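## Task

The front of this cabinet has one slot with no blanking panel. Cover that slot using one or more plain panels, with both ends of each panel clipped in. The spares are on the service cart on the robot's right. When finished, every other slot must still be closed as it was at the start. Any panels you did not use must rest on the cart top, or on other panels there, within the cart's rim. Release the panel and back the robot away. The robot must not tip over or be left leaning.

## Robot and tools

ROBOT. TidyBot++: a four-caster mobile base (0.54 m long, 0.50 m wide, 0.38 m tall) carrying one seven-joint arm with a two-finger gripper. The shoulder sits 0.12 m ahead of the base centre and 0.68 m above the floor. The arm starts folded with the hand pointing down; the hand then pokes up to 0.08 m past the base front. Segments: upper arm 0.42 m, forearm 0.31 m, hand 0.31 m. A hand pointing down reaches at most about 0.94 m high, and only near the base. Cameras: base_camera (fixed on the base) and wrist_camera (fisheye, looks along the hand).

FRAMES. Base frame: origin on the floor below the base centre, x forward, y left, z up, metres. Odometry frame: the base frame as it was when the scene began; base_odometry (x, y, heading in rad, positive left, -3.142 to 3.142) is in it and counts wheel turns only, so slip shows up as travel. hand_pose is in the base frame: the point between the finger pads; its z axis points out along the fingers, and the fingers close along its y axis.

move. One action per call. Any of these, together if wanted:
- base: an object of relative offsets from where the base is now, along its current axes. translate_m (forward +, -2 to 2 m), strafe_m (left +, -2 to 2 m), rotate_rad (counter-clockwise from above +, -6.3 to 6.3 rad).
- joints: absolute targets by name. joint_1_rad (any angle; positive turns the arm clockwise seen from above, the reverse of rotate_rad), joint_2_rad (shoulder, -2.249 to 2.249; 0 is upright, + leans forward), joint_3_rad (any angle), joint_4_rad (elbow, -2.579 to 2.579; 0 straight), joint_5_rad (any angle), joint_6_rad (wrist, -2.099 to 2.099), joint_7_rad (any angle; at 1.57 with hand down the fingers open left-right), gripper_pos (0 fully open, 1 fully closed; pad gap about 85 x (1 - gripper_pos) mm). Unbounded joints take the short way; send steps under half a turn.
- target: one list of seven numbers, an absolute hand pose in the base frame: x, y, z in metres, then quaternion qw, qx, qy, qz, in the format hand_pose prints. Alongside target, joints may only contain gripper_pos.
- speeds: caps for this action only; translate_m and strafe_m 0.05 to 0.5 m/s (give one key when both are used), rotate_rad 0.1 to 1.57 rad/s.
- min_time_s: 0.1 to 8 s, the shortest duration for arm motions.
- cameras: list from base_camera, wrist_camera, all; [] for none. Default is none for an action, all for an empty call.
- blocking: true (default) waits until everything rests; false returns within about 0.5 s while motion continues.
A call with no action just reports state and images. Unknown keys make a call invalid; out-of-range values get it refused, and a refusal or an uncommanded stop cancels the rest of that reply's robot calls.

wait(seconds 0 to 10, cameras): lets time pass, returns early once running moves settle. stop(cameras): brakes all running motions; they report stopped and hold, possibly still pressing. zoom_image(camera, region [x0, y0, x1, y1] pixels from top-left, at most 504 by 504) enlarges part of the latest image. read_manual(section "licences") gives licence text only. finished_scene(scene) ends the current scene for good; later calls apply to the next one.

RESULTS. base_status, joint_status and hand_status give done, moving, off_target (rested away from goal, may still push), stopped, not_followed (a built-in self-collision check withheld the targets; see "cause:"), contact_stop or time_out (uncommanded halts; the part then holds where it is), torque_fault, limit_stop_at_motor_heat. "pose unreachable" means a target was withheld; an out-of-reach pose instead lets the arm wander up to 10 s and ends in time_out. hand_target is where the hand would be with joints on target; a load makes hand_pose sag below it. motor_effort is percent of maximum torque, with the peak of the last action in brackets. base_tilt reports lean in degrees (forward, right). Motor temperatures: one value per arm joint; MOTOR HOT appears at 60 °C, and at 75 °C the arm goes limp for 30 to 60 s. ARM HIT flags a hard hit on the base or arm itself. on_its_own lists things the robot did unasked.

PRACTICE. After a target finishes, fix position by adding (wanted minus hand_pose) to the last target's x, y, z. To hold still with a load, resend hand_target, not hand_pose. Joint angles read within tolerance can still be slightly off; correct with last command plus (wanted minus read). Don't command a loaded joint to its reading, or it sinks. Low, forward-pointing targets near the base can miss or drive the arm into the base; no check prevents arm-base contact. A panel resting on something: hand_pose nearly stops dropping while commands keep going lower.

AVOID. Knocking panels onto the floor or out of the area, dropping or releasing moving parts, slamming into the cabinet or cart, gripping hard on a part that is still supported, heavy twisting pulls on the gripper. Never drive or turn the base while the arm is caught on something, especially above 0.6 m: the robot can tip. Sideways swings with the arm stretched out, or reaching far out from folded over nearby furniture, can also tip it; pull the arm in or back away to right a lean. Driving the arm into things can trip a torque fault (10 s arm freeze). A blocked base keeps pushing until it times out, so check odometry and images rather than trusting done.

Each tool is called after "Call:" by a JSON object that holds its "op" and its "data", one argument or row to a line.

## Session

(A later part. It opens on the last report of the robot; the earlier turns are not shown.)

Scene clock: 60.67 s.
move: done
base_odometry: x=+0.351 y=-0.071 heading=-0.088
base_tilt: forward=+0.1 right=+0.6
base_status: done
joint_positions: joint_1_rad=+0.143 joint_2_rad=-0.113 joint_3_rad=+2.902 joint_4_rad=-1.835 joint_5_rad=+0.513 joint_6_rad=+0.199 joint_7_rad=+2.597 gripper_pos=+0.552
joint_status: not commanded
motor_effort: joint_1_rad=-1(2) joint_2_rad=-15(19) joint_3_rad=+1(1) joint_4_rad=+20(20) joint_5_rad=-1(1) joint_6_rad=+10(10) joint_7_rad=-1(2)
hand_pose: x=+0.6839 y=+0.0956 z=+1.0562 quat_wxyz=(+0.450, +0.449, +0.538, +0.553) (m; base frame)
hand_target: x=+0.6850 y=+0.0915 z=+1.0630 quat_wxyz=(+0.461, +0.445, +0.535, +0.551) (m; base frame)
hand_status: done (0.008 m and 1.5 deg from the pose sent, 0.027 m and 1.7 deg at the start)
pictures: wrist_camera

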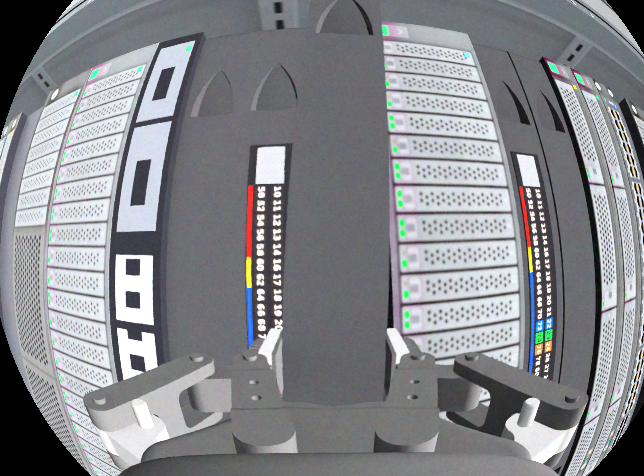

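Call:
{"op": "zoom_image", "data": {
  "camera": "wrist_camera",
  "region": [360, 250, 440, 330]
}}

Call:
{"op": "zoom_image", "data": {
  "camera": "wrist_camera",
  "region": [360, 100, 440, 180]
}}

Call:
{"op": "zoom_image", "data": {
  "camera": "wrist_camera",
  "region": [360, 0, 440, 80]
}}

Call:
{"op": "zoom_image", "data": {
  "camera": "wrist_camera",
  "region": [260, 0, 340, 80]
}}

Scaled by 6.300.

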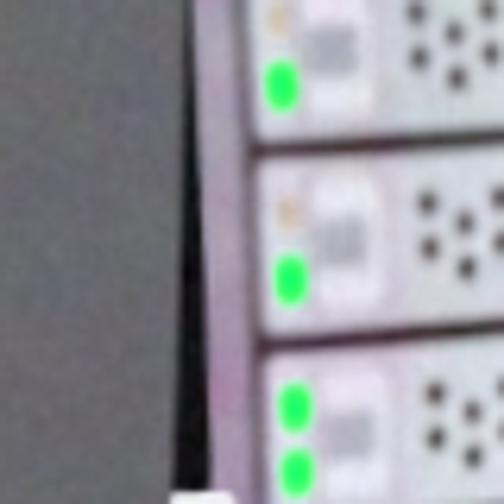

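Scaled by 6.300.

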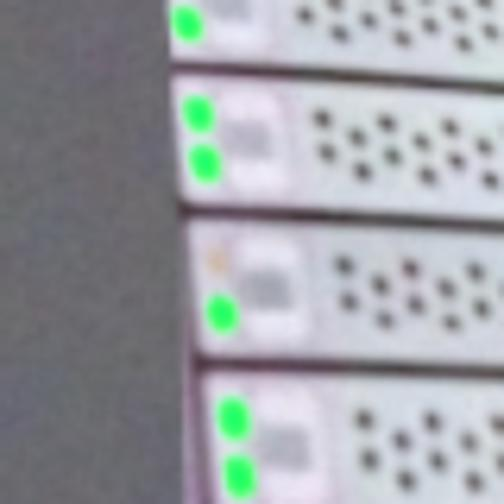

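Scaled by 6.300.

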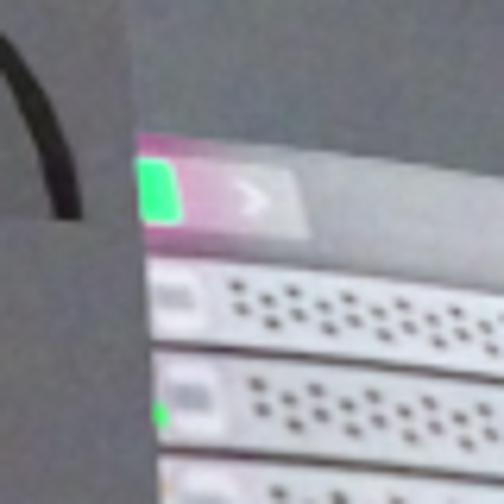

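Scaled by 6.300.

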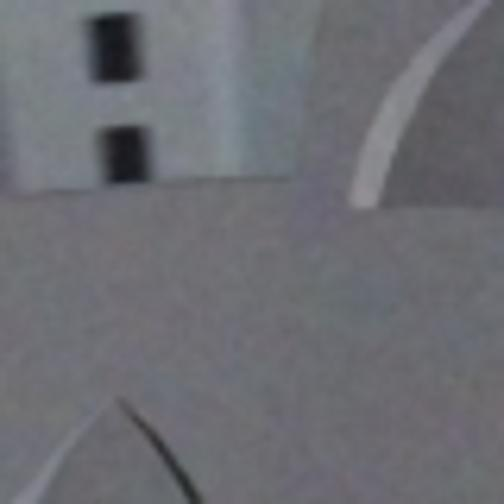

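Call:
{"op": "zoom_image", "data": {
  "camera": "wrist_camera",
  "region": [160, 0, 260, 100]
}}

Call:
{"op": "zoom_image", "data": {
  "camera": "wrist_camera",
  "region": [430, 0, 530, 100]
}}

Call:
{"op": "zoom_image", "data": {
  "camera": "wrist_camera",
  "region": [110, 270, 210, 370]
}}

Call:
{"op": "zoom_image", "data": {
  "camera": "wrist_camera",
  "region": [470, 270, 570, 370]
}}

Scaled by 5.040.

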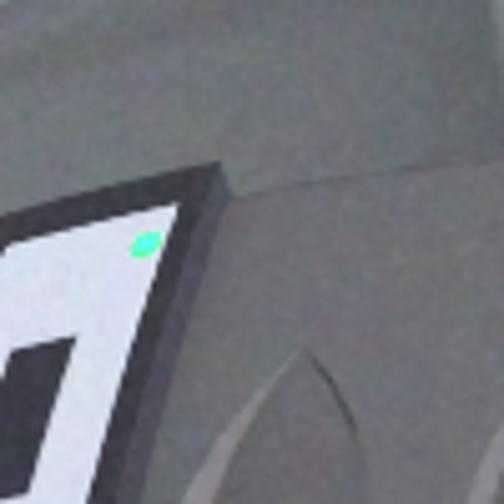

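Scaled by 5.040.

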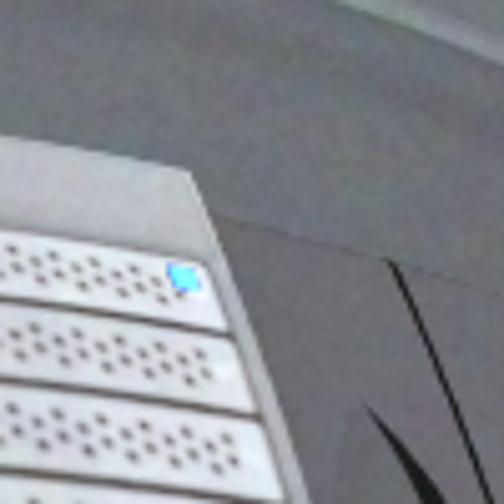

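Scaled by 5.040.

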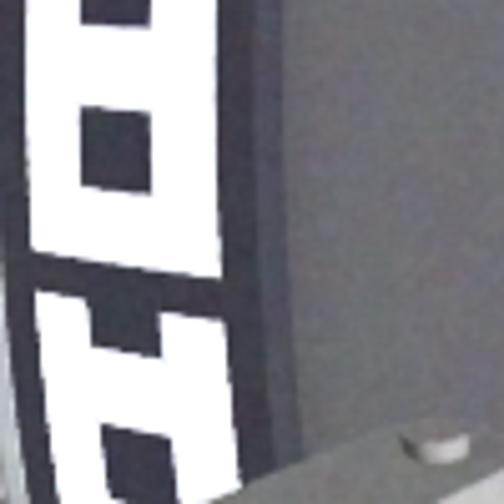

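Scaled by 5.040.

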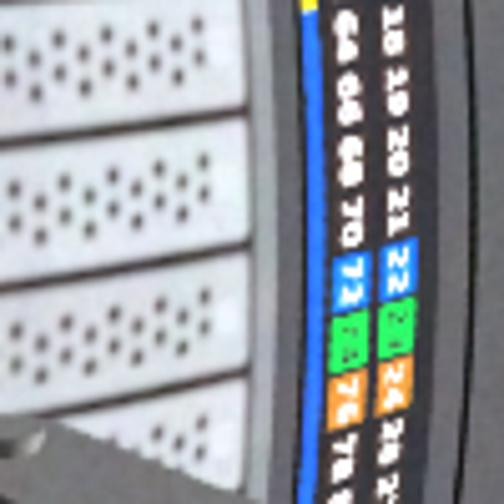

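Call:
{"op": "move", "data": {
  "base": {"translate_m": -0.05, "strafe_m": 0.042},
  "speeds": {"translate_m": 0.15}
}}

Call:
{"op": "move", "data": {
  "joints": {"joint_1_rad": -0.091, "joint_2_rad": -0.195, "joint_3_rad": 3.142, "joint_4_rad": -1.87, "joint_5_rad": 0.0, "joint_6_rad": 0.196, "joint_7_rad": 3.243},
  "min_time_s": 1.0,
  "cameras": ["wrist_camera"]
}}

Scene clock: 66.07 s.
move: done
base_odometry: x=+0.305 y=-0.024 heading=-0.088
base_tilt: forward=+0.1 right=+0.6
base_status: done
joint_positions: joint_1_rad=+0.150 joint_2_rad=-0.115 joint_3_rad=+2.894 joint_4_rad=-1.835 joint_5_rad=+0.512 joint_6_rad=+0.199 joint_7_rad=+2.597 gripper_pos=+0.552
joint_status: not commanded
motor_effort: joint_1_rad=-1(2) joint_2_rad=-15(18) joint_3_rad=+1(3) joint_4_rad=+20(20) joint_5_rad=+0(2) joint_6_rad=+9(10) joint_7_rad=-1(1)
hand_pose: x=+0.6832 y=+0.0970 z=+1.0568 quat_wxyz=(+0.450, +0.448, +0.539, +0.553) (m; base frame)
hand_target: x=+0.6850 y=+0.0915 z=+1.0630 quat_wxyz=(+0.461, +0.445, +0.535, +0.551) (m; base frame)
hand_status: not commanded
pictures: none

Scene clock: 67.77 s.
move: done
base_odometry: x=+0.305 y=-0.024 heading=-0.088
base_tilt: forward=+0.1 right=+0.6
base_status: not commanded
joint_positions: joint_1_rad=-0.064 joint_2_rad=-0.179 joint_3_rad=+3.118 joint_4_rad=-1.850 joint_5_rad=+0.057 joint_6_rad=+0.199 joint_7_rad=+3.170 gripper_pos=+0.552
joint_status: all done
motor_effort: joint_1_rad=-1(2) joint_2_rad=-14(17) joint_3_rad=+0(2) joint_4_rad=+20(20) joint_5_rad=+0(1) joint_6_rad=+11(11) joint_7_rad=-1(2)
hand_pose: x=+0.6635 y=+0.0543 z=+1.0952 quat_wxyz=(+0.522, +0.428, +0.517, +0.527) (m; base frame)
hand_target: x=+0.6578 y=+0.0503 z=+1.0904 quat_wxyz=(+0.525, +0.429, +0.520, +0.520) (m; base frame)
hand_status: not commanded
pictures: wrist_camera

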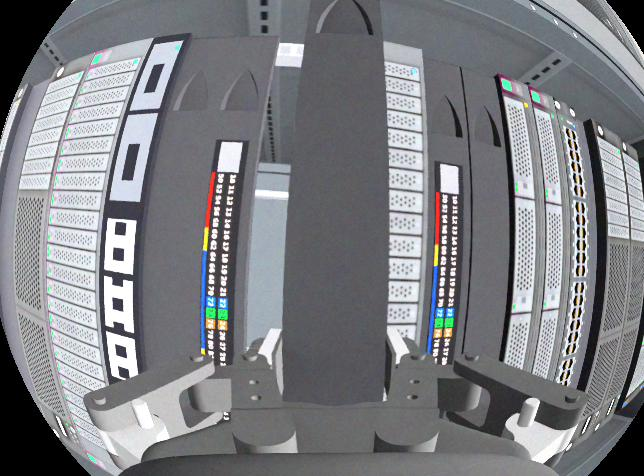

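Call:
{"op": "move", "data": {
  "joints": {"joint_1_rad": -0.105, "joint_2_rad": -0.193, "joint_3_rad": 3.166, "joint_4_rad": -1.872, "joint_5_rad": -0.057, "joint_6_rad": 0.09, "joint_7_rad": 3.266},
  "cameras": ["wrist_camera"]
}}

Scene clock: 68.77 s.
move: done
base_odometry: x=+0.305 y=-0.024 heading=-0.088
base_tilt: forward=+0.1 right=+0.6
base_status: not commanded
joint_positions: joint_1_rad=-0.082 joint_2_rad=-0.180 joint_3_rad=+3.144 joint_4_rad=-1.858 joint_5_rad=-0.007 joint_6_rad=+0.117 joint_7_rad=+3.197 gripper_pos=+0.552
joint_status: all done
motor_effort: joint_1_rad=-1(2) joint_2_rad=-14(15) joint_3_rad=+1(1) joint_4_rad=+20(21) joint_5_rad=+1(2) joint_6_rad=+11(11) joint_7_rad=-1(1)
hand_pose: x=+0.6656 y=+0.0447 z=+1.0649 quat_wxyz=(+0.494, +0.465, +0.528, +0.510) (m; base frame)
hand_target: x=+0.6607 y=+0.0420 z=+1.0551 quat_wxyz=(+0.492, +0.468, +0.538, +0.499) (m; base frame)
hand_status: not commanded
pictures: wrist_camera

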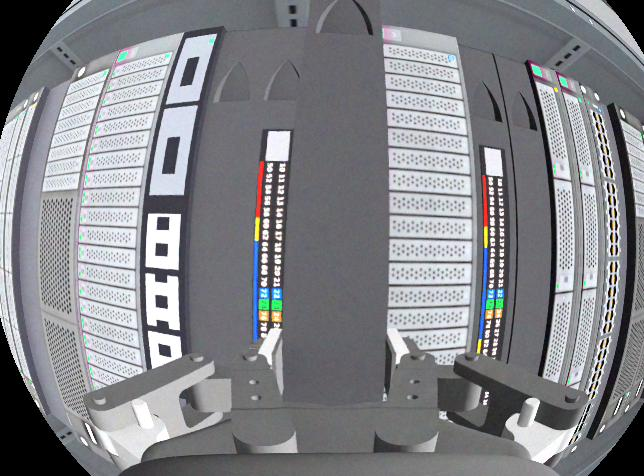

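Call:
{"op": "zoom_image", "data": {
  "camera": "wrist_camera",
  "region": [180, 0, 300, 120]
}}

Call:
{"op": "zoom_image", "data": {
  "camera": "wrist_camera",
  "region": [290, 0, 410, 120]
}}

Call:
{"op": "zoom_image", "data": {
  "camera": "wrist_camera",
  "region": [400, 0, 520, 120]
}}

Call:
{"op": "zoom_image", "data": {
  "camera": "wrist_camera",
  "region": [140, 260, 240, 360]
}}

Call:
{"op": "zoom_image", "data": {
  "camera": "wrist_camera",
  "region": [380, 250, 500, 370]
}}

Scaled by 4.200.

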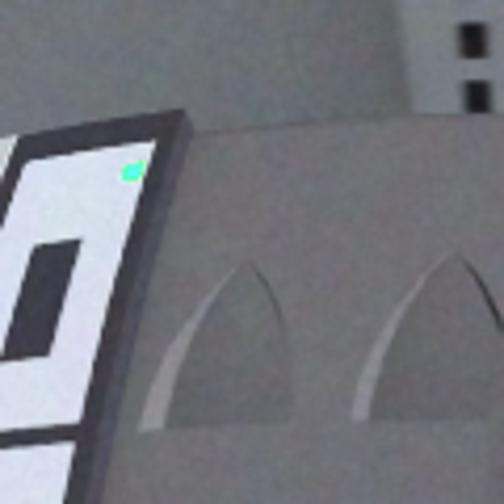

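Scaled by 4.200.

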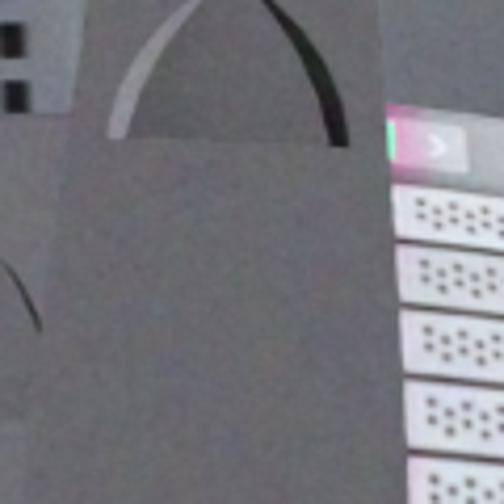

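Scaled by 4.200.

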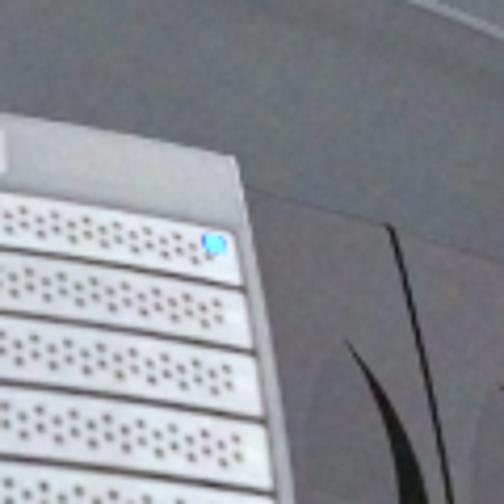

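Scaled by 5.040.

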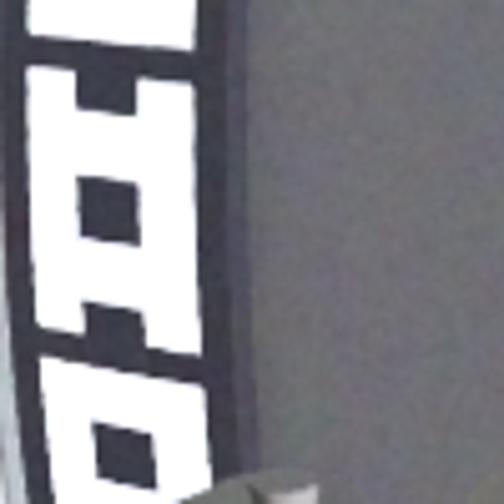

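Scaled by 4.200.

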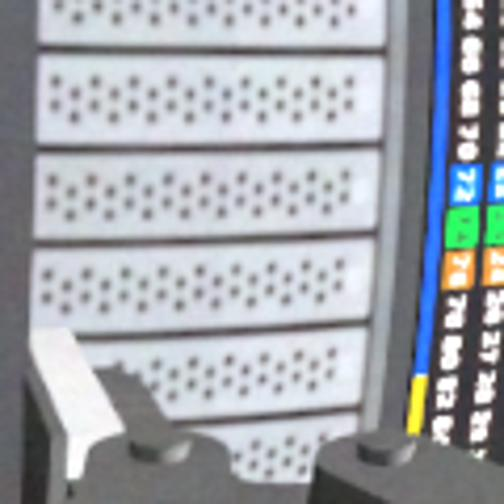

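Call:
{"op": "move", "data": {
  "base": {"translate_m": 0.055, "strafe_m": 0.019},
  "speeds": {"translate_m": 0.1},
  "joints": {"joint_1_rad": -0.077, "joint_4_rad": -1.891, "joint_6_rad": 0.109},
  "cameras": ["wrist_camera"]
}}

Call:
{"op": "zoom_image", "data": {
  "camera": "wrist_camera",
  "region": [160, 0, 280, 120]
}}

Call:
{"op": "zoom_image", "data": {
  "camera": "wrist_camera",
  "region": [250, 0, 370, 120]
}}

Call:
{"op": "zoom_image", "data": {
  "camera": "wrist_camera",
  "region": [370, 0, 490, 120]
}}

Call:
{"op": "zoom_image", "data": {
  "camera": "wrist_camera",
  "region": [110, 250, 230, 370]
}}

Call:
{"op": "zoom_image", "data": {
  "camera": "wrist_camera",
  "region": [370, 220, 540, 390]
}}

Scene clock: 71.70 s.
move: done
base_odometry: x=+0.362 y=-0.010 heading=-0.088
base_tilt: forward=+0.1 right=+0.6
base_status: done
joint_positions: joint_1_rad=-0.080 joint_2_rad=-0.187 joint_3_rad=+3.144 joint_4_rad=-1.875 joint_5_rad=-0.007 joint_6_rad=+0.117 joint_7_rad=+3.197 gripper_pos=+0.552
joint_status: all done
motor_effort: joint_1_rad=-1(2) joint_2_rad=-14(17) joint_3_rad=+0(1) joint_4_rad=+20(21) joint_5_rad=+1(2) joint_6_rad=+11(12) joint_7_rad=-1(1)
hand_pose: x=+0.6627 y=+0.0432 z=+1.0583 quat_wxyz=(+0.492, +0.468, +0.530, +0.507) (m; base frame)
hand_target: x=+0.6610 y=+0.0265 z=+1.0492 quat_wxyz=(+0.499, +0.476, +0.532, +0.491) (m; base frame)
hand_status: not commanded
pictures: wrist_camera

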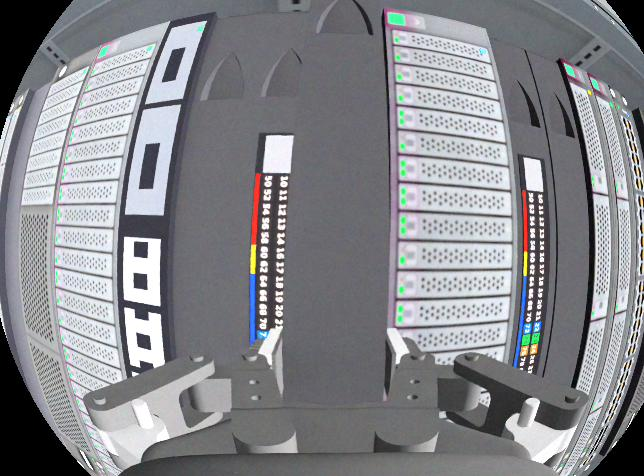

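Scaled by 4.200.

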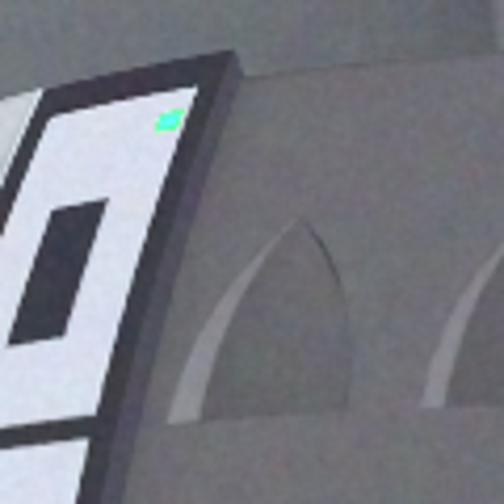

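Scaled by 4.200.

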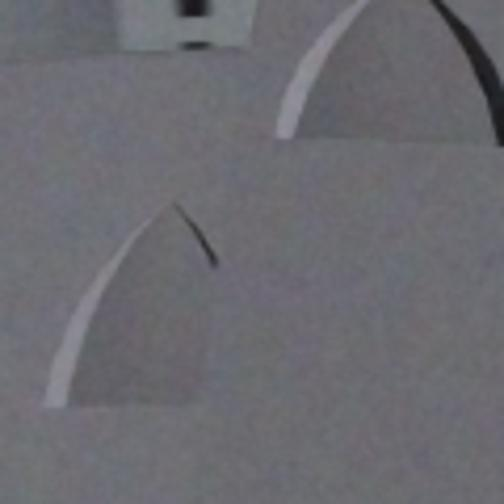

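Scaled by 4.200.

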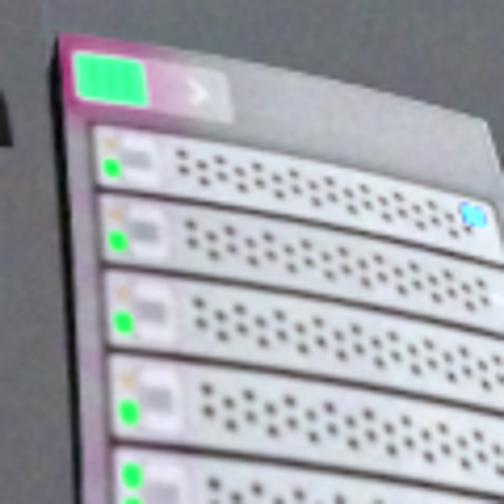

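Scaled by 4.200.

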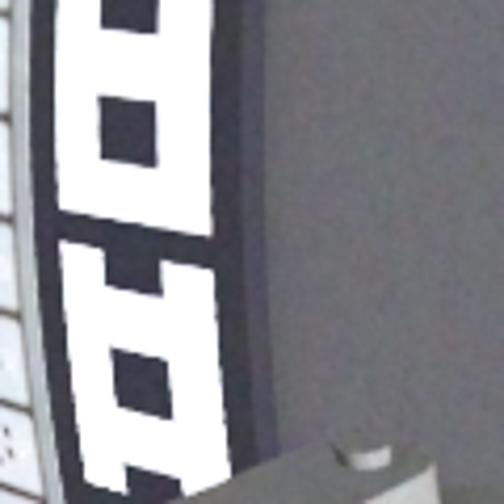

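Scaled by 2.965.

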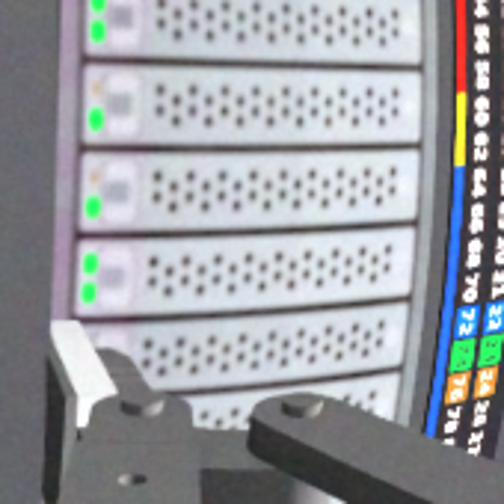

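Call:
{"op": "move", "data": {
  "base": {"translate_m": 0.016},
  "speeds": {"translate_m": 0.1},
  "joints": {"joint_1_rad": -0.034, "joint_4_rad": -1.852, "joint_6_rad": 0.109, "joint_7_rad": 3.113},
  "cameras": ["wrist_camera"]
}}

Call:
{"op": "zoom_image", "data": {
  "camera": "wrist_camera",
  "region": [160, 0, 280, 120]
}}

Call:
{"op": "zoom_image", "data": {
  "camera": "wrist_camera",
  "region": [250, 0, 370, 120]
}}

Call:
{"op": "zoom_image", "data": {
  "camera": "wrist_camera",
  "region": [370, 0, 510, 140]
}}

Call:
{"op": "zoom_image", "data": {
  "camera": "wrist_camera",
  "region": [110, 250, 230, 370]
}}

Call:
{"op": "zoom_image", "data": {
  "camera": "wrist_camera",
  "region": [370, 220, 540, 390]
}}

Scene clock: 74.03 s.
move: done
base_odometry: x=+0.378 y=-0.011 heading=-0.088
base_tilt: forward=+0.1 right=+0.6
base_status: done
joint_positions: joint_1_rad=-0.059 joint_2_rad=-0.180 joint_3_rad=+3.146 joint_4_rad=-1.868 joint_5_rad=-0.009 joint_6_rad=+0.116 joint_7_rad=+3.144 gripper_pos=+0.553
joint_status: all done
motor_effort: joint_1_rad=-1(2) joint_2_rad=-17(18) joint_3_rad=+0(3) joint_4_rad=+22(23) joint_5_rad=-1(3) joint_6_rad=+13(15) joint_7_rad=-3(4)
hand_pose: x=+0.6662 y=+0.0311 z=+1.0586 quat_wxyz=(+0.484, +0.488, +0.512, +0.515) (m; base frame)
hand_target: x=+0.6630 y=+0.0030 z=+1.0735 quat_wxyz=(+0.481, +0.516, +0.473, +0.528) (m; base frame)
hand_status: not commanded
pictures: wrist_camera

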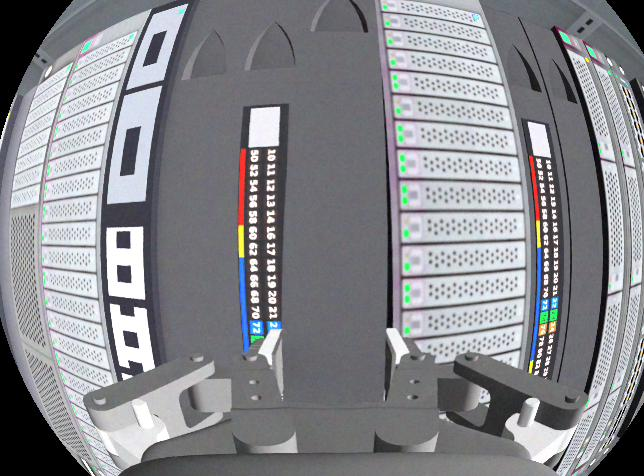

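Scaled by 4.200.

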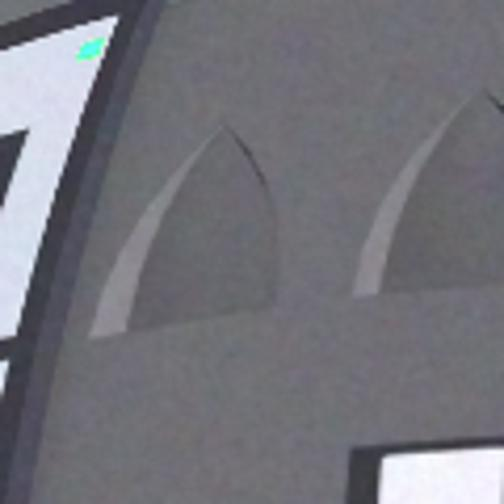

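Scaled by 4.200.

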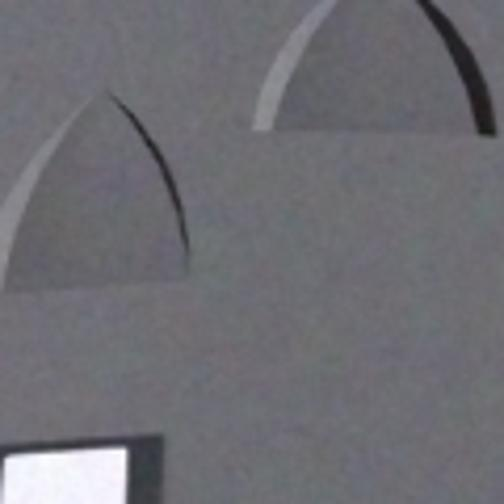

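Scaled by 3.600.

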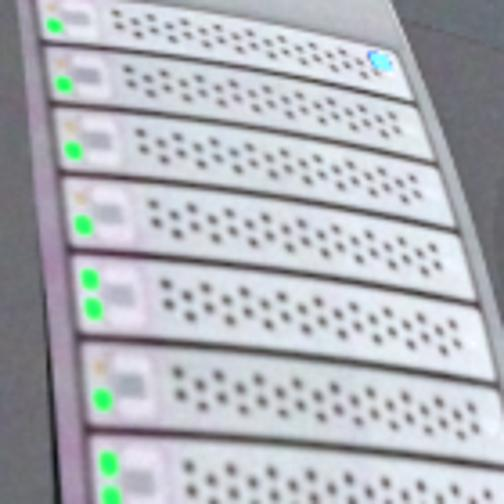

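Scaled by 4.200.

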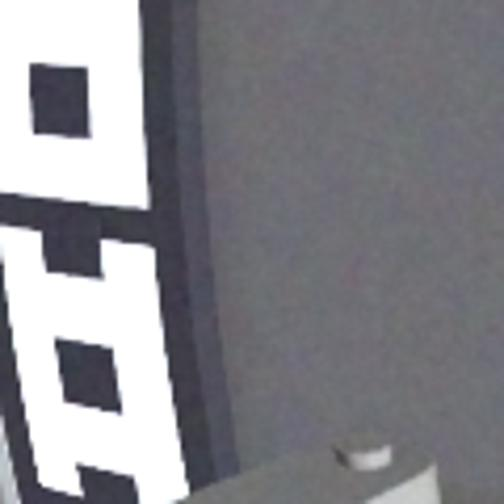

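Scaled by 2.965.

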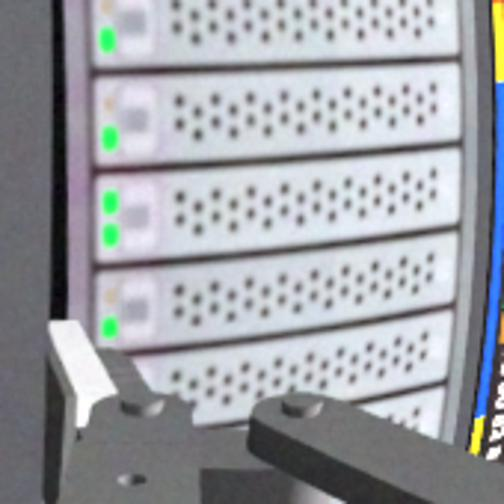

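Call:
{"op": "move", "data": {
  "base": {"translate_m": -0.02},
  "speeds": {"translate_m": 0.1}
}}

Call:
{"op": "move", "data": {
  "base": {"strafe_m": -0.0095},
  "joints": {"joint_4_rad": -1.83, "joint_6_rad": 0.064, "joint_7_rad": 3.247},
  "cameras": ["wrist_camera"]
}}

Call:
{"op": "zoom_image", "data": {
  "camera": "wrist_camera",
  "region": [250, 0, 370, 120]
}}

Call:
{"op": "zoom_image", "data": {
  "camera": "wrist_camera",
  "region": [350, 0, 420, 70]
}}

Call:
{"op": "zoom_image", "data": {
  "camera": "wrist_camera",
  "region": [350, 90, 420, 160]
}}

Call:
{"op": "zoom_image", "data": {
  "camera": "wrist_camera",
  "region": [350, 265, 420, 335]
}}

Scene clock: 76.20 s.
move: done
base_odometry: x=+0.358 y=-0.010 heading=-0.088
base_tilt: forward=+0.1 right=+0.6
base_status: done
joint_positions: joint_1_rad=-0.059 joint_2_rad=-0.195 joint_3_rad=+3.146 joint_4_rad=-1.867 joint_5_rad=-0.011 joint_6_rad=+0.116 joint_7_rad=+3.144 gripper_pos=+0.553
joint_status: not commanded
motor_effort: joint_1_rad=-1(2) joint_2_rad=-14(19) joint_3_rad=+0(1) joint_4_rad=+20(22) joint_5_rad=+0(1) joint_6_rad=+11(13) joint_7_rad=-1(2)
hand_pose: x=+0.6607 y=+0.0305 z=+1.0677 quat_wxyz=(+0.488, +0.485, +0.507, +0.519) (m; base frame)
hand_target: x=+0.6630 y=+0.0030 z=+1.0735 quat_wxyz=(+0.481, +0.516, +0.473, +0.528) (m; base frame)
hand_status: not commanded
pictures: none

Scene clock: 76.83 s.
move: done
base_odometry: x=+0.357 y=-0.019 heading=-0.088
base_tilt: forward=+0.1 right=+0.6
base_status: done
joint_positions: joint_1_rad=-0.056 joint_2_rad=-0.195 joint_3_rad=+3.149 joint_4_rad=-1.847 joint_5_rad=-0.011 joint_6_rad=+0.092 joint_7_rad=+3.231 gripper_pos=+0.553
joint_status: all done
motor_effort: joint_1_rad=-1(2) joint_2_rad=-13(15) joint_3_rad=+0(2) joint_4_rad=+20(21) joint_5_rad=+1(1) joint_6_rad=+11(12) joint_7_rad=-1(2)
hand_pose: x=+0.6615 y=+0.0266 z=+1.0727 quat_wxyz=(+0.510, +0.465, +0.527, +0.495) (m; base frame)
hand_target: x=+0.6636 y=+0.0038 z=+1.0733 quat_wxyz=(+0.509, +0.488, +0.513, +0.490) (m; base frame)
hand_status: not commanded
pictures: wrist_camera

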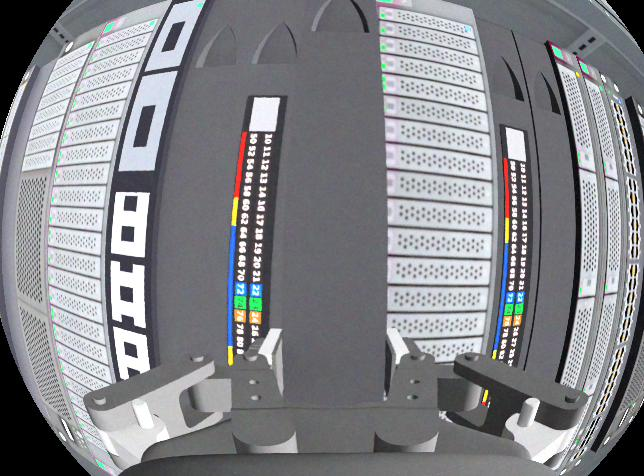

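Scaled by 4.200.

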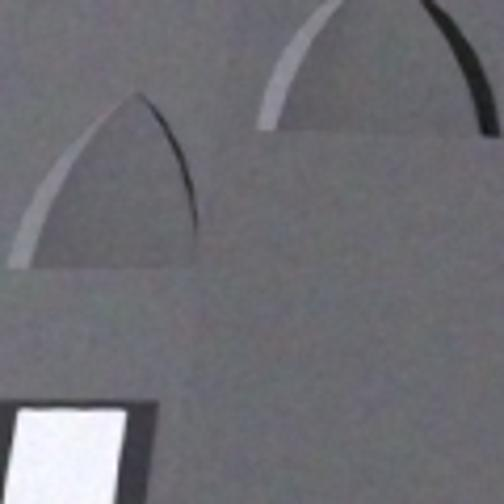

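Scaled by 7.200.

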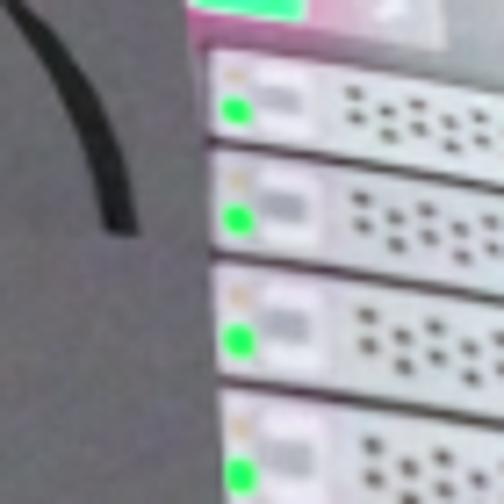

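Scaled by 7.200.

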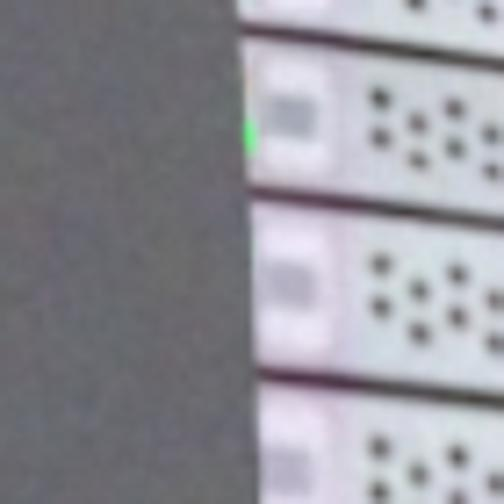

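Scaled by 7.200.

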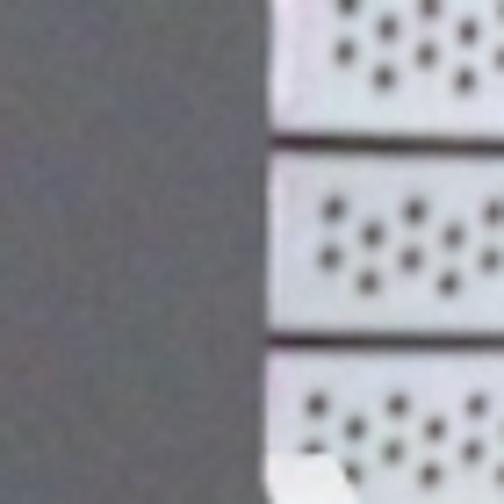

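Call:
{"op": "move", "data": {
  "base": {"strafe_m": 0.0055},
  "joints": {"joint_4_rad": -1.886, "joint_6_rad": 0.115, "joint_7_rad": 3.15},
  "cameras": ["wrist_camera"]
}}

Call:
{"op": "zoom_image", "data": {
  "camera": "wrist_camera",
  "region": [250, 0, 370, 120]
}}

Call:
{"op": "zoom_image", "data": {
  "camera": "wrist_camera",
  "region": [350, 0, 420, 70]
}}

Call:
{"op": "zoom_image", "data": {
  "camera": "wrist_camera",
  "region": [350, 90, 420, 160]
}}

Call:
{"op": "zoom_image", "data": {
  "camera": "wrist_camera",
  "region": [350, 265, 420, 335]
}}

Scene clock: 78.17 s.
move: done
base_odometry: x=+0.358 y=-0.014 heading=-0.088
base_tilt: forward=+0.1 right=+0.6
base_status: done
joint_positions: joint_1_rad=-0.055 joint_2_rad=-0.195 joint_3_rad=+3.150 joint_4_rad=-1.877 joint_5_rad=-0.011 joint_6_rad=+0.093 joint_7_rad=+3.195 gripper_pos=+0.553
joint_status: all done
motor_effort: joint_1_rad=-1(3) joint_2_rad=-14(15) joint_3_rad=+1(2) joint_4_rad=+20(21) joint_5_rad=+1(1) joint_6_rad=+11(12) joint_7_rad=-1(2)
hand_pose: x=+0.6606 y=+0.0255 z=+1.0539 quat_wxyz=(+0.494, +0.482, +0.526, +0.496) (m; base frame)
hand_target: x=+0.6619 y=+0.0030 z=+1.0542 quat_wxyz=(+0.484, +0.514, +0.489, +0.512) (m; base frame)
hand_status: not commanded
pictures: wrist_camera

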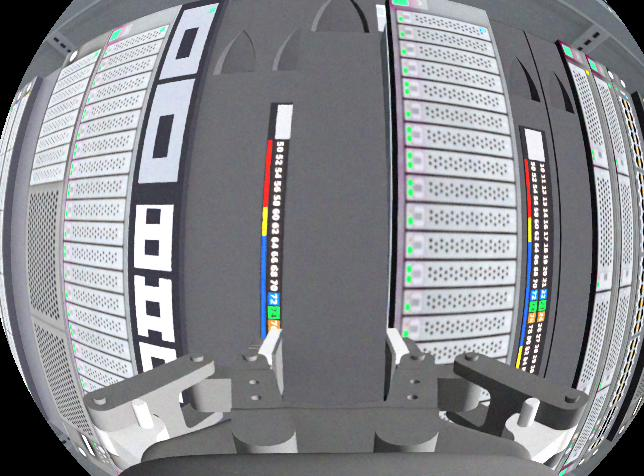

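Scaled by 4.200.

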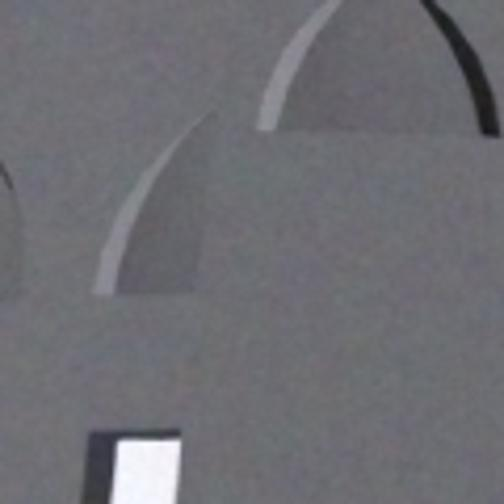

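Scaled by 7.200.

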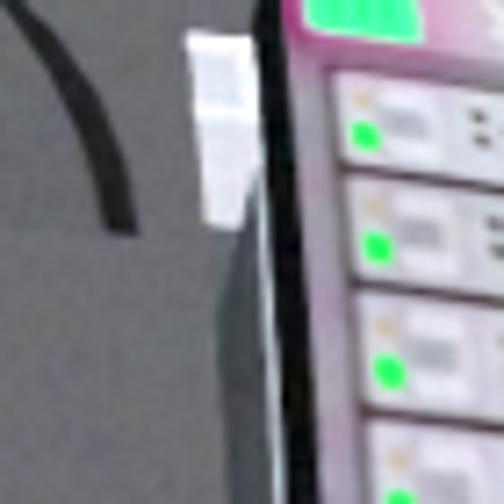

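Scaled by 7.200.

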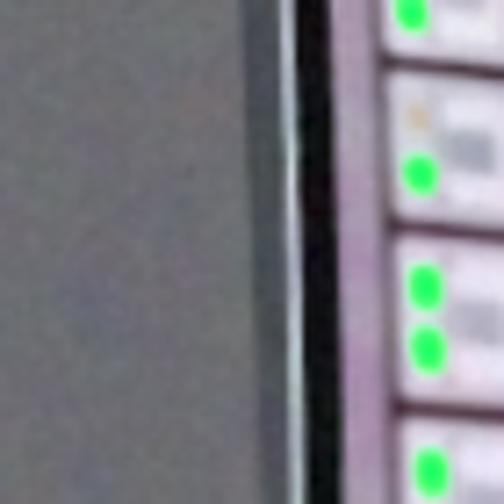

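Scaled by 7.200.

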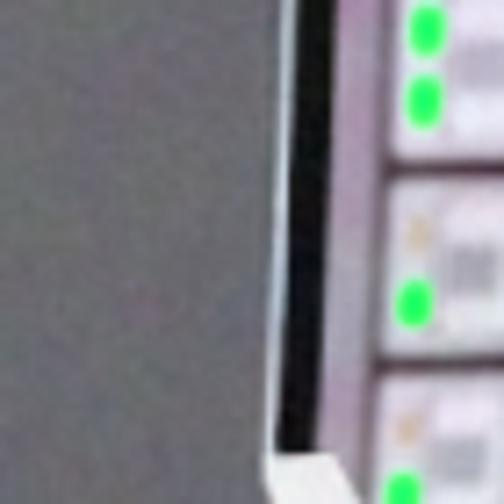

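Call:
{"op": "move", "data": {
  "joints": {"joint_4_rad": -1.84, "joint_7_rad": 3.135},
  "cameras": ["wrist_camera"]
}}

Call:
{"op": "zoom_image", "data": {
  "camera": "wrist_camera",
  "region": [250, 0, 370, 120]
}}

Call:
{"op": "zoom_image", "data": {
  "camera": "wrist_camera",
  "region": [350, 0, 420, 70]
}}

Call:
{"op": "zoom_image", "data": {
  "camera": "wrist_camera",
  "region": [350, 265, 420, 335]
}}

Scene clock: 79.83 s.
move: done
base_odometry: x=+0.358 y=-0.014 heading=-0.088
base_tilt: forward=+0.1 right=+0.6
base_status: not commanded
joint_positions: joint_1_rad=-0.055 joint_2_rad=-0.195 joint_3_rad=+3.150 joint_4_rad=-1.852 joint_5_rad=-0.011 joint_6_rad=+0.093 joint_7_rad=+3.195 gripper_pos=+0.553
joint_status: all done
motor_effort: joint_1_rad=-1(1) joint_2_rad=-14(15) joint_3_rad=+0(1) joint_4_rad=+20(21) joint_5_rad=+2(2) joint_6_rad=+11(11) joint_7_rad=-1(2)
hand_pose: x=+0.6615 y=+0.0256 z=+1.0698 quat_wxyz=(+0.501, +0.476, +0.519, +0.503) (m; base frame)
hand_target: x=+0.6631 y=+0.0029 z=+1.0829 quat_wxyz=(+0.491, +0.506, +0.474, +0.527) (m; base frame)
hand_status: not commanded
pictures: wrist_camera

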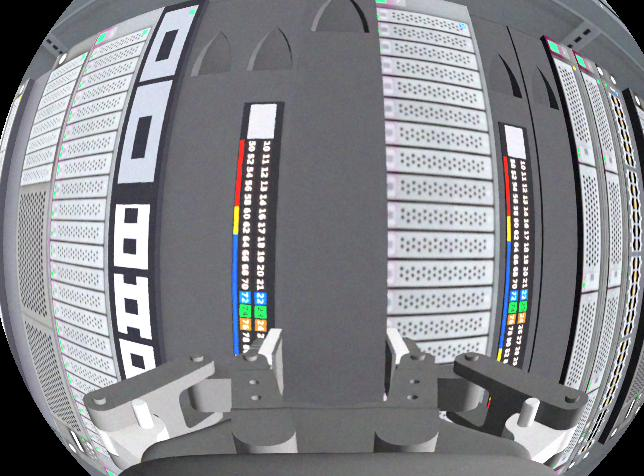

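Scaled by 4.200.

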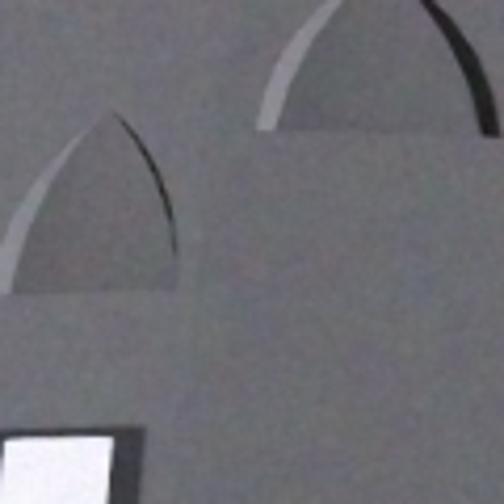

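Scaled by 7.200.

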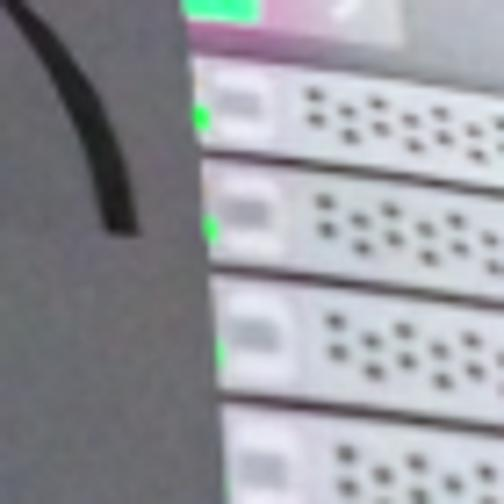

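Scaled by 7.200.

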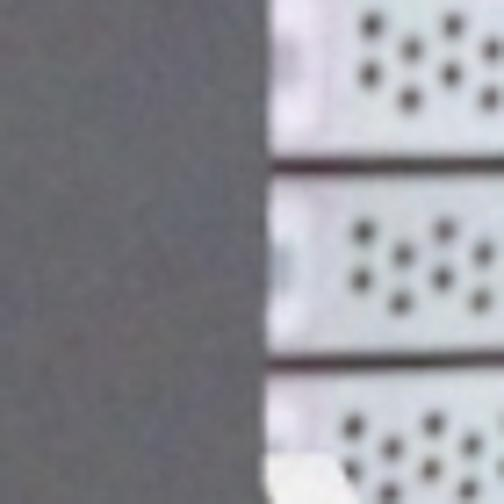

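Call:
{"op": "move", "data": {
  "joints": {"joint_4_rad": -1.873, "joint_7_rad": 3.112},
  "cameras": ["wrist_camera"]
}}

Call:
{"op": "zoom_image", "data": {
  "camera": "wrist_camera",
  "region": [250, 0, 370, 120]
}}

Call:
{"op": "zoom_image", "data": {
  "camera": "wrist_camera",
  "region": [350, 0, 420, 70]
}}

Call:
{"op": "zoom_image", "data": {
  "camera": "wrist_camera",
  "region": [350, 265, 420, 335]
}}

Scene clock: 80.77 s.
move: done
base_odometry: x=+0.358 y=-0.014 heading=-0.088
base_tilt: forward=+0.1 right=+0.6
base_status: not commanded
joint_positions: joint_1_rad=-0.055 joint_2_rad=-0.195 joint_3_rad=+3.150 joint_4_rad=-1.865 joint_5_rad=-0.011 joint_6_rad=+0.093 joint_7_rad=+3.179 gripper_pos=+0.553
joint_status: all done
motor_effort: joint_1_rad=-1(1) joint_2_rad=-14(14) joint_3_rad=+0(1) joint_4_rad=+20(21) joint_5_rad=+1(1) joint_6_rad=+11(11) joint_7_rad=-1(1)
hand_pose: x=+0.6611 y=+0.0256 z=+1.0615 quat_wxyz=(+0.493, +0.484, +0.519, +0.503) (m; base frame)
hand_target: x=+0.6624 y=+0.0030 z=+1.0623 quat_wxyz=(+0.477, +0.520, +0.476, +0.524) (m; base frame)
hand_status: not commanded
pictures: wrist_camera

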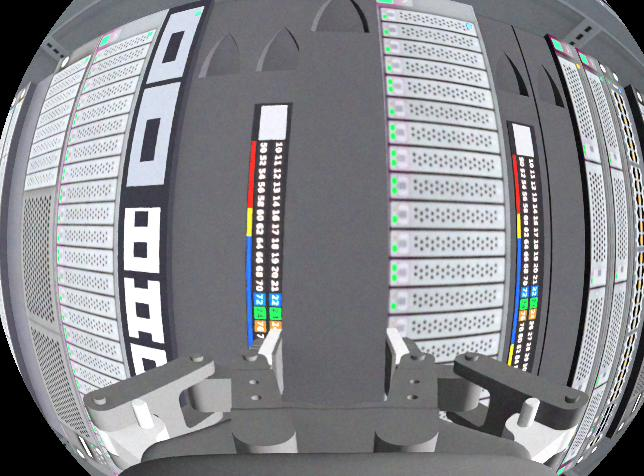

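Scaled by 4.200.

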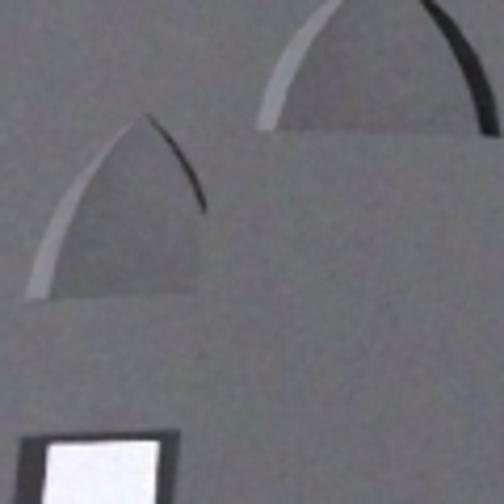

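Scaled by 7.200.

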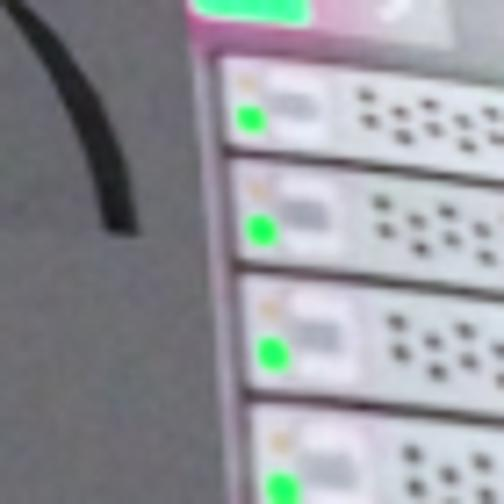

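Scaled by 7.200.

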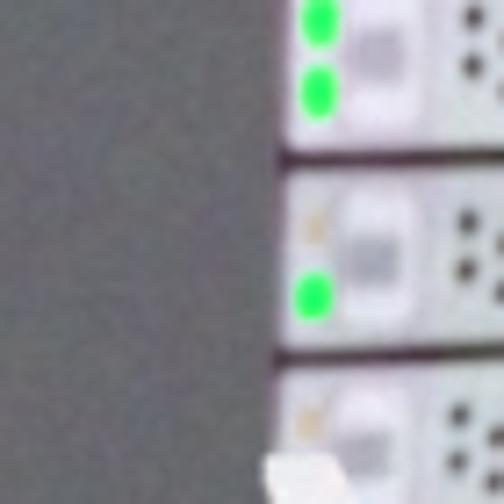

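Call:
{"op": "move", "data": {
  "base": {"translate_m": 0.022},
  "speeds": {"translate_m": 0.05},
  "cameras": ["wrist_camera"]
}}

Call:
{"op": "zoom_image", "data": {
  "camera": "wrist_camera",
  "region": [250, 0, 370, 120]
}}

Call:
{"op": "zoom_image", "data": {
  "camera": "wrist_camera",
  "region": [350, 0, 420, 70]
}}

Call:
{"op": "zoom_image", "data": {
  "camera": "wrist_camera",
  "region": [350, 265, 420, 335]
}}

Scene clock: 82.23 s.
move: done
base_odometry: x=+0.379 y=-0.016 heading=-0.088
base_tilt: forward=+0.1 right=+0.6
base_status: done
joint_positions: joint_1_rad=-0.055 joint_2_rad=-0.195 joint_3_rad=+3.150 joint_4_rad=-1.865 joint_5_rad=-0.011 joint_6_rad=+0.093 joint_7_rad=+3.179 gripper_pos=+0.553
joint_status: not commanded
motor_effort: joint_1_rad=+0(2) joint_2_rad=-14(16) joint_3_rad=+0(1) joint_4_rad=+20(20) joint_5_rad=+1(1) joint_6_rad=+11(11) joint_7_rad=-1(1)
hand_pose: x=+0.6610 y=+0.0255 z=+1.0616 quat_wxyz=(+0.493, +0.484, +0.519, +0.504) (m; base frame)
hand_target: x=+0.6624 y=+0.0030 z=+1.0623 quat_wxyz=(+0.477, +0.520, +0.476, +0.524) (m; base frame)
hand_status: not commanded
pictures: wrist_camera

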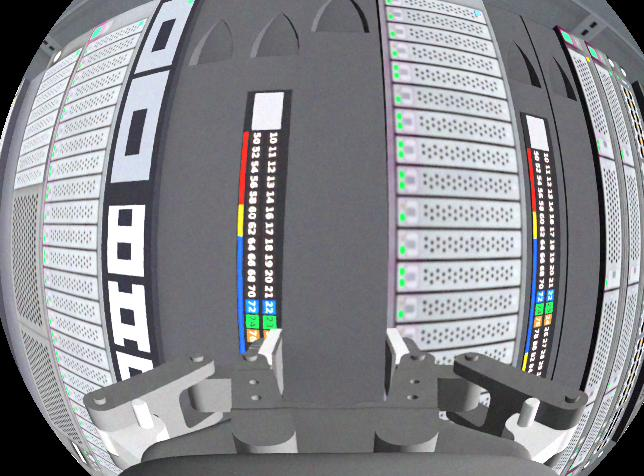

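Scaled by 4.200.

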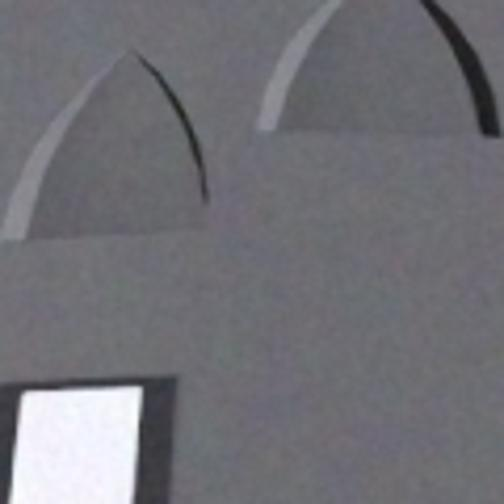

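Scaled by 7.200.

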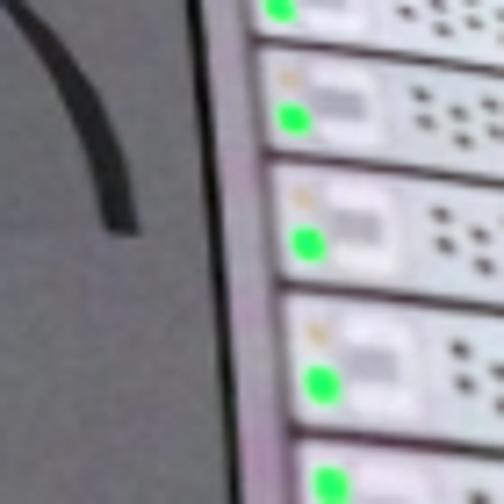

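Scaled by 7.200.

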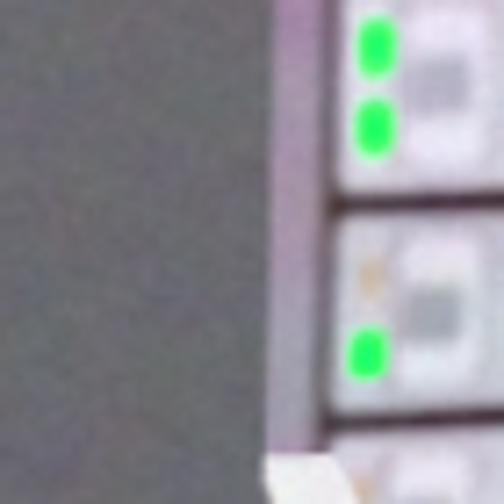

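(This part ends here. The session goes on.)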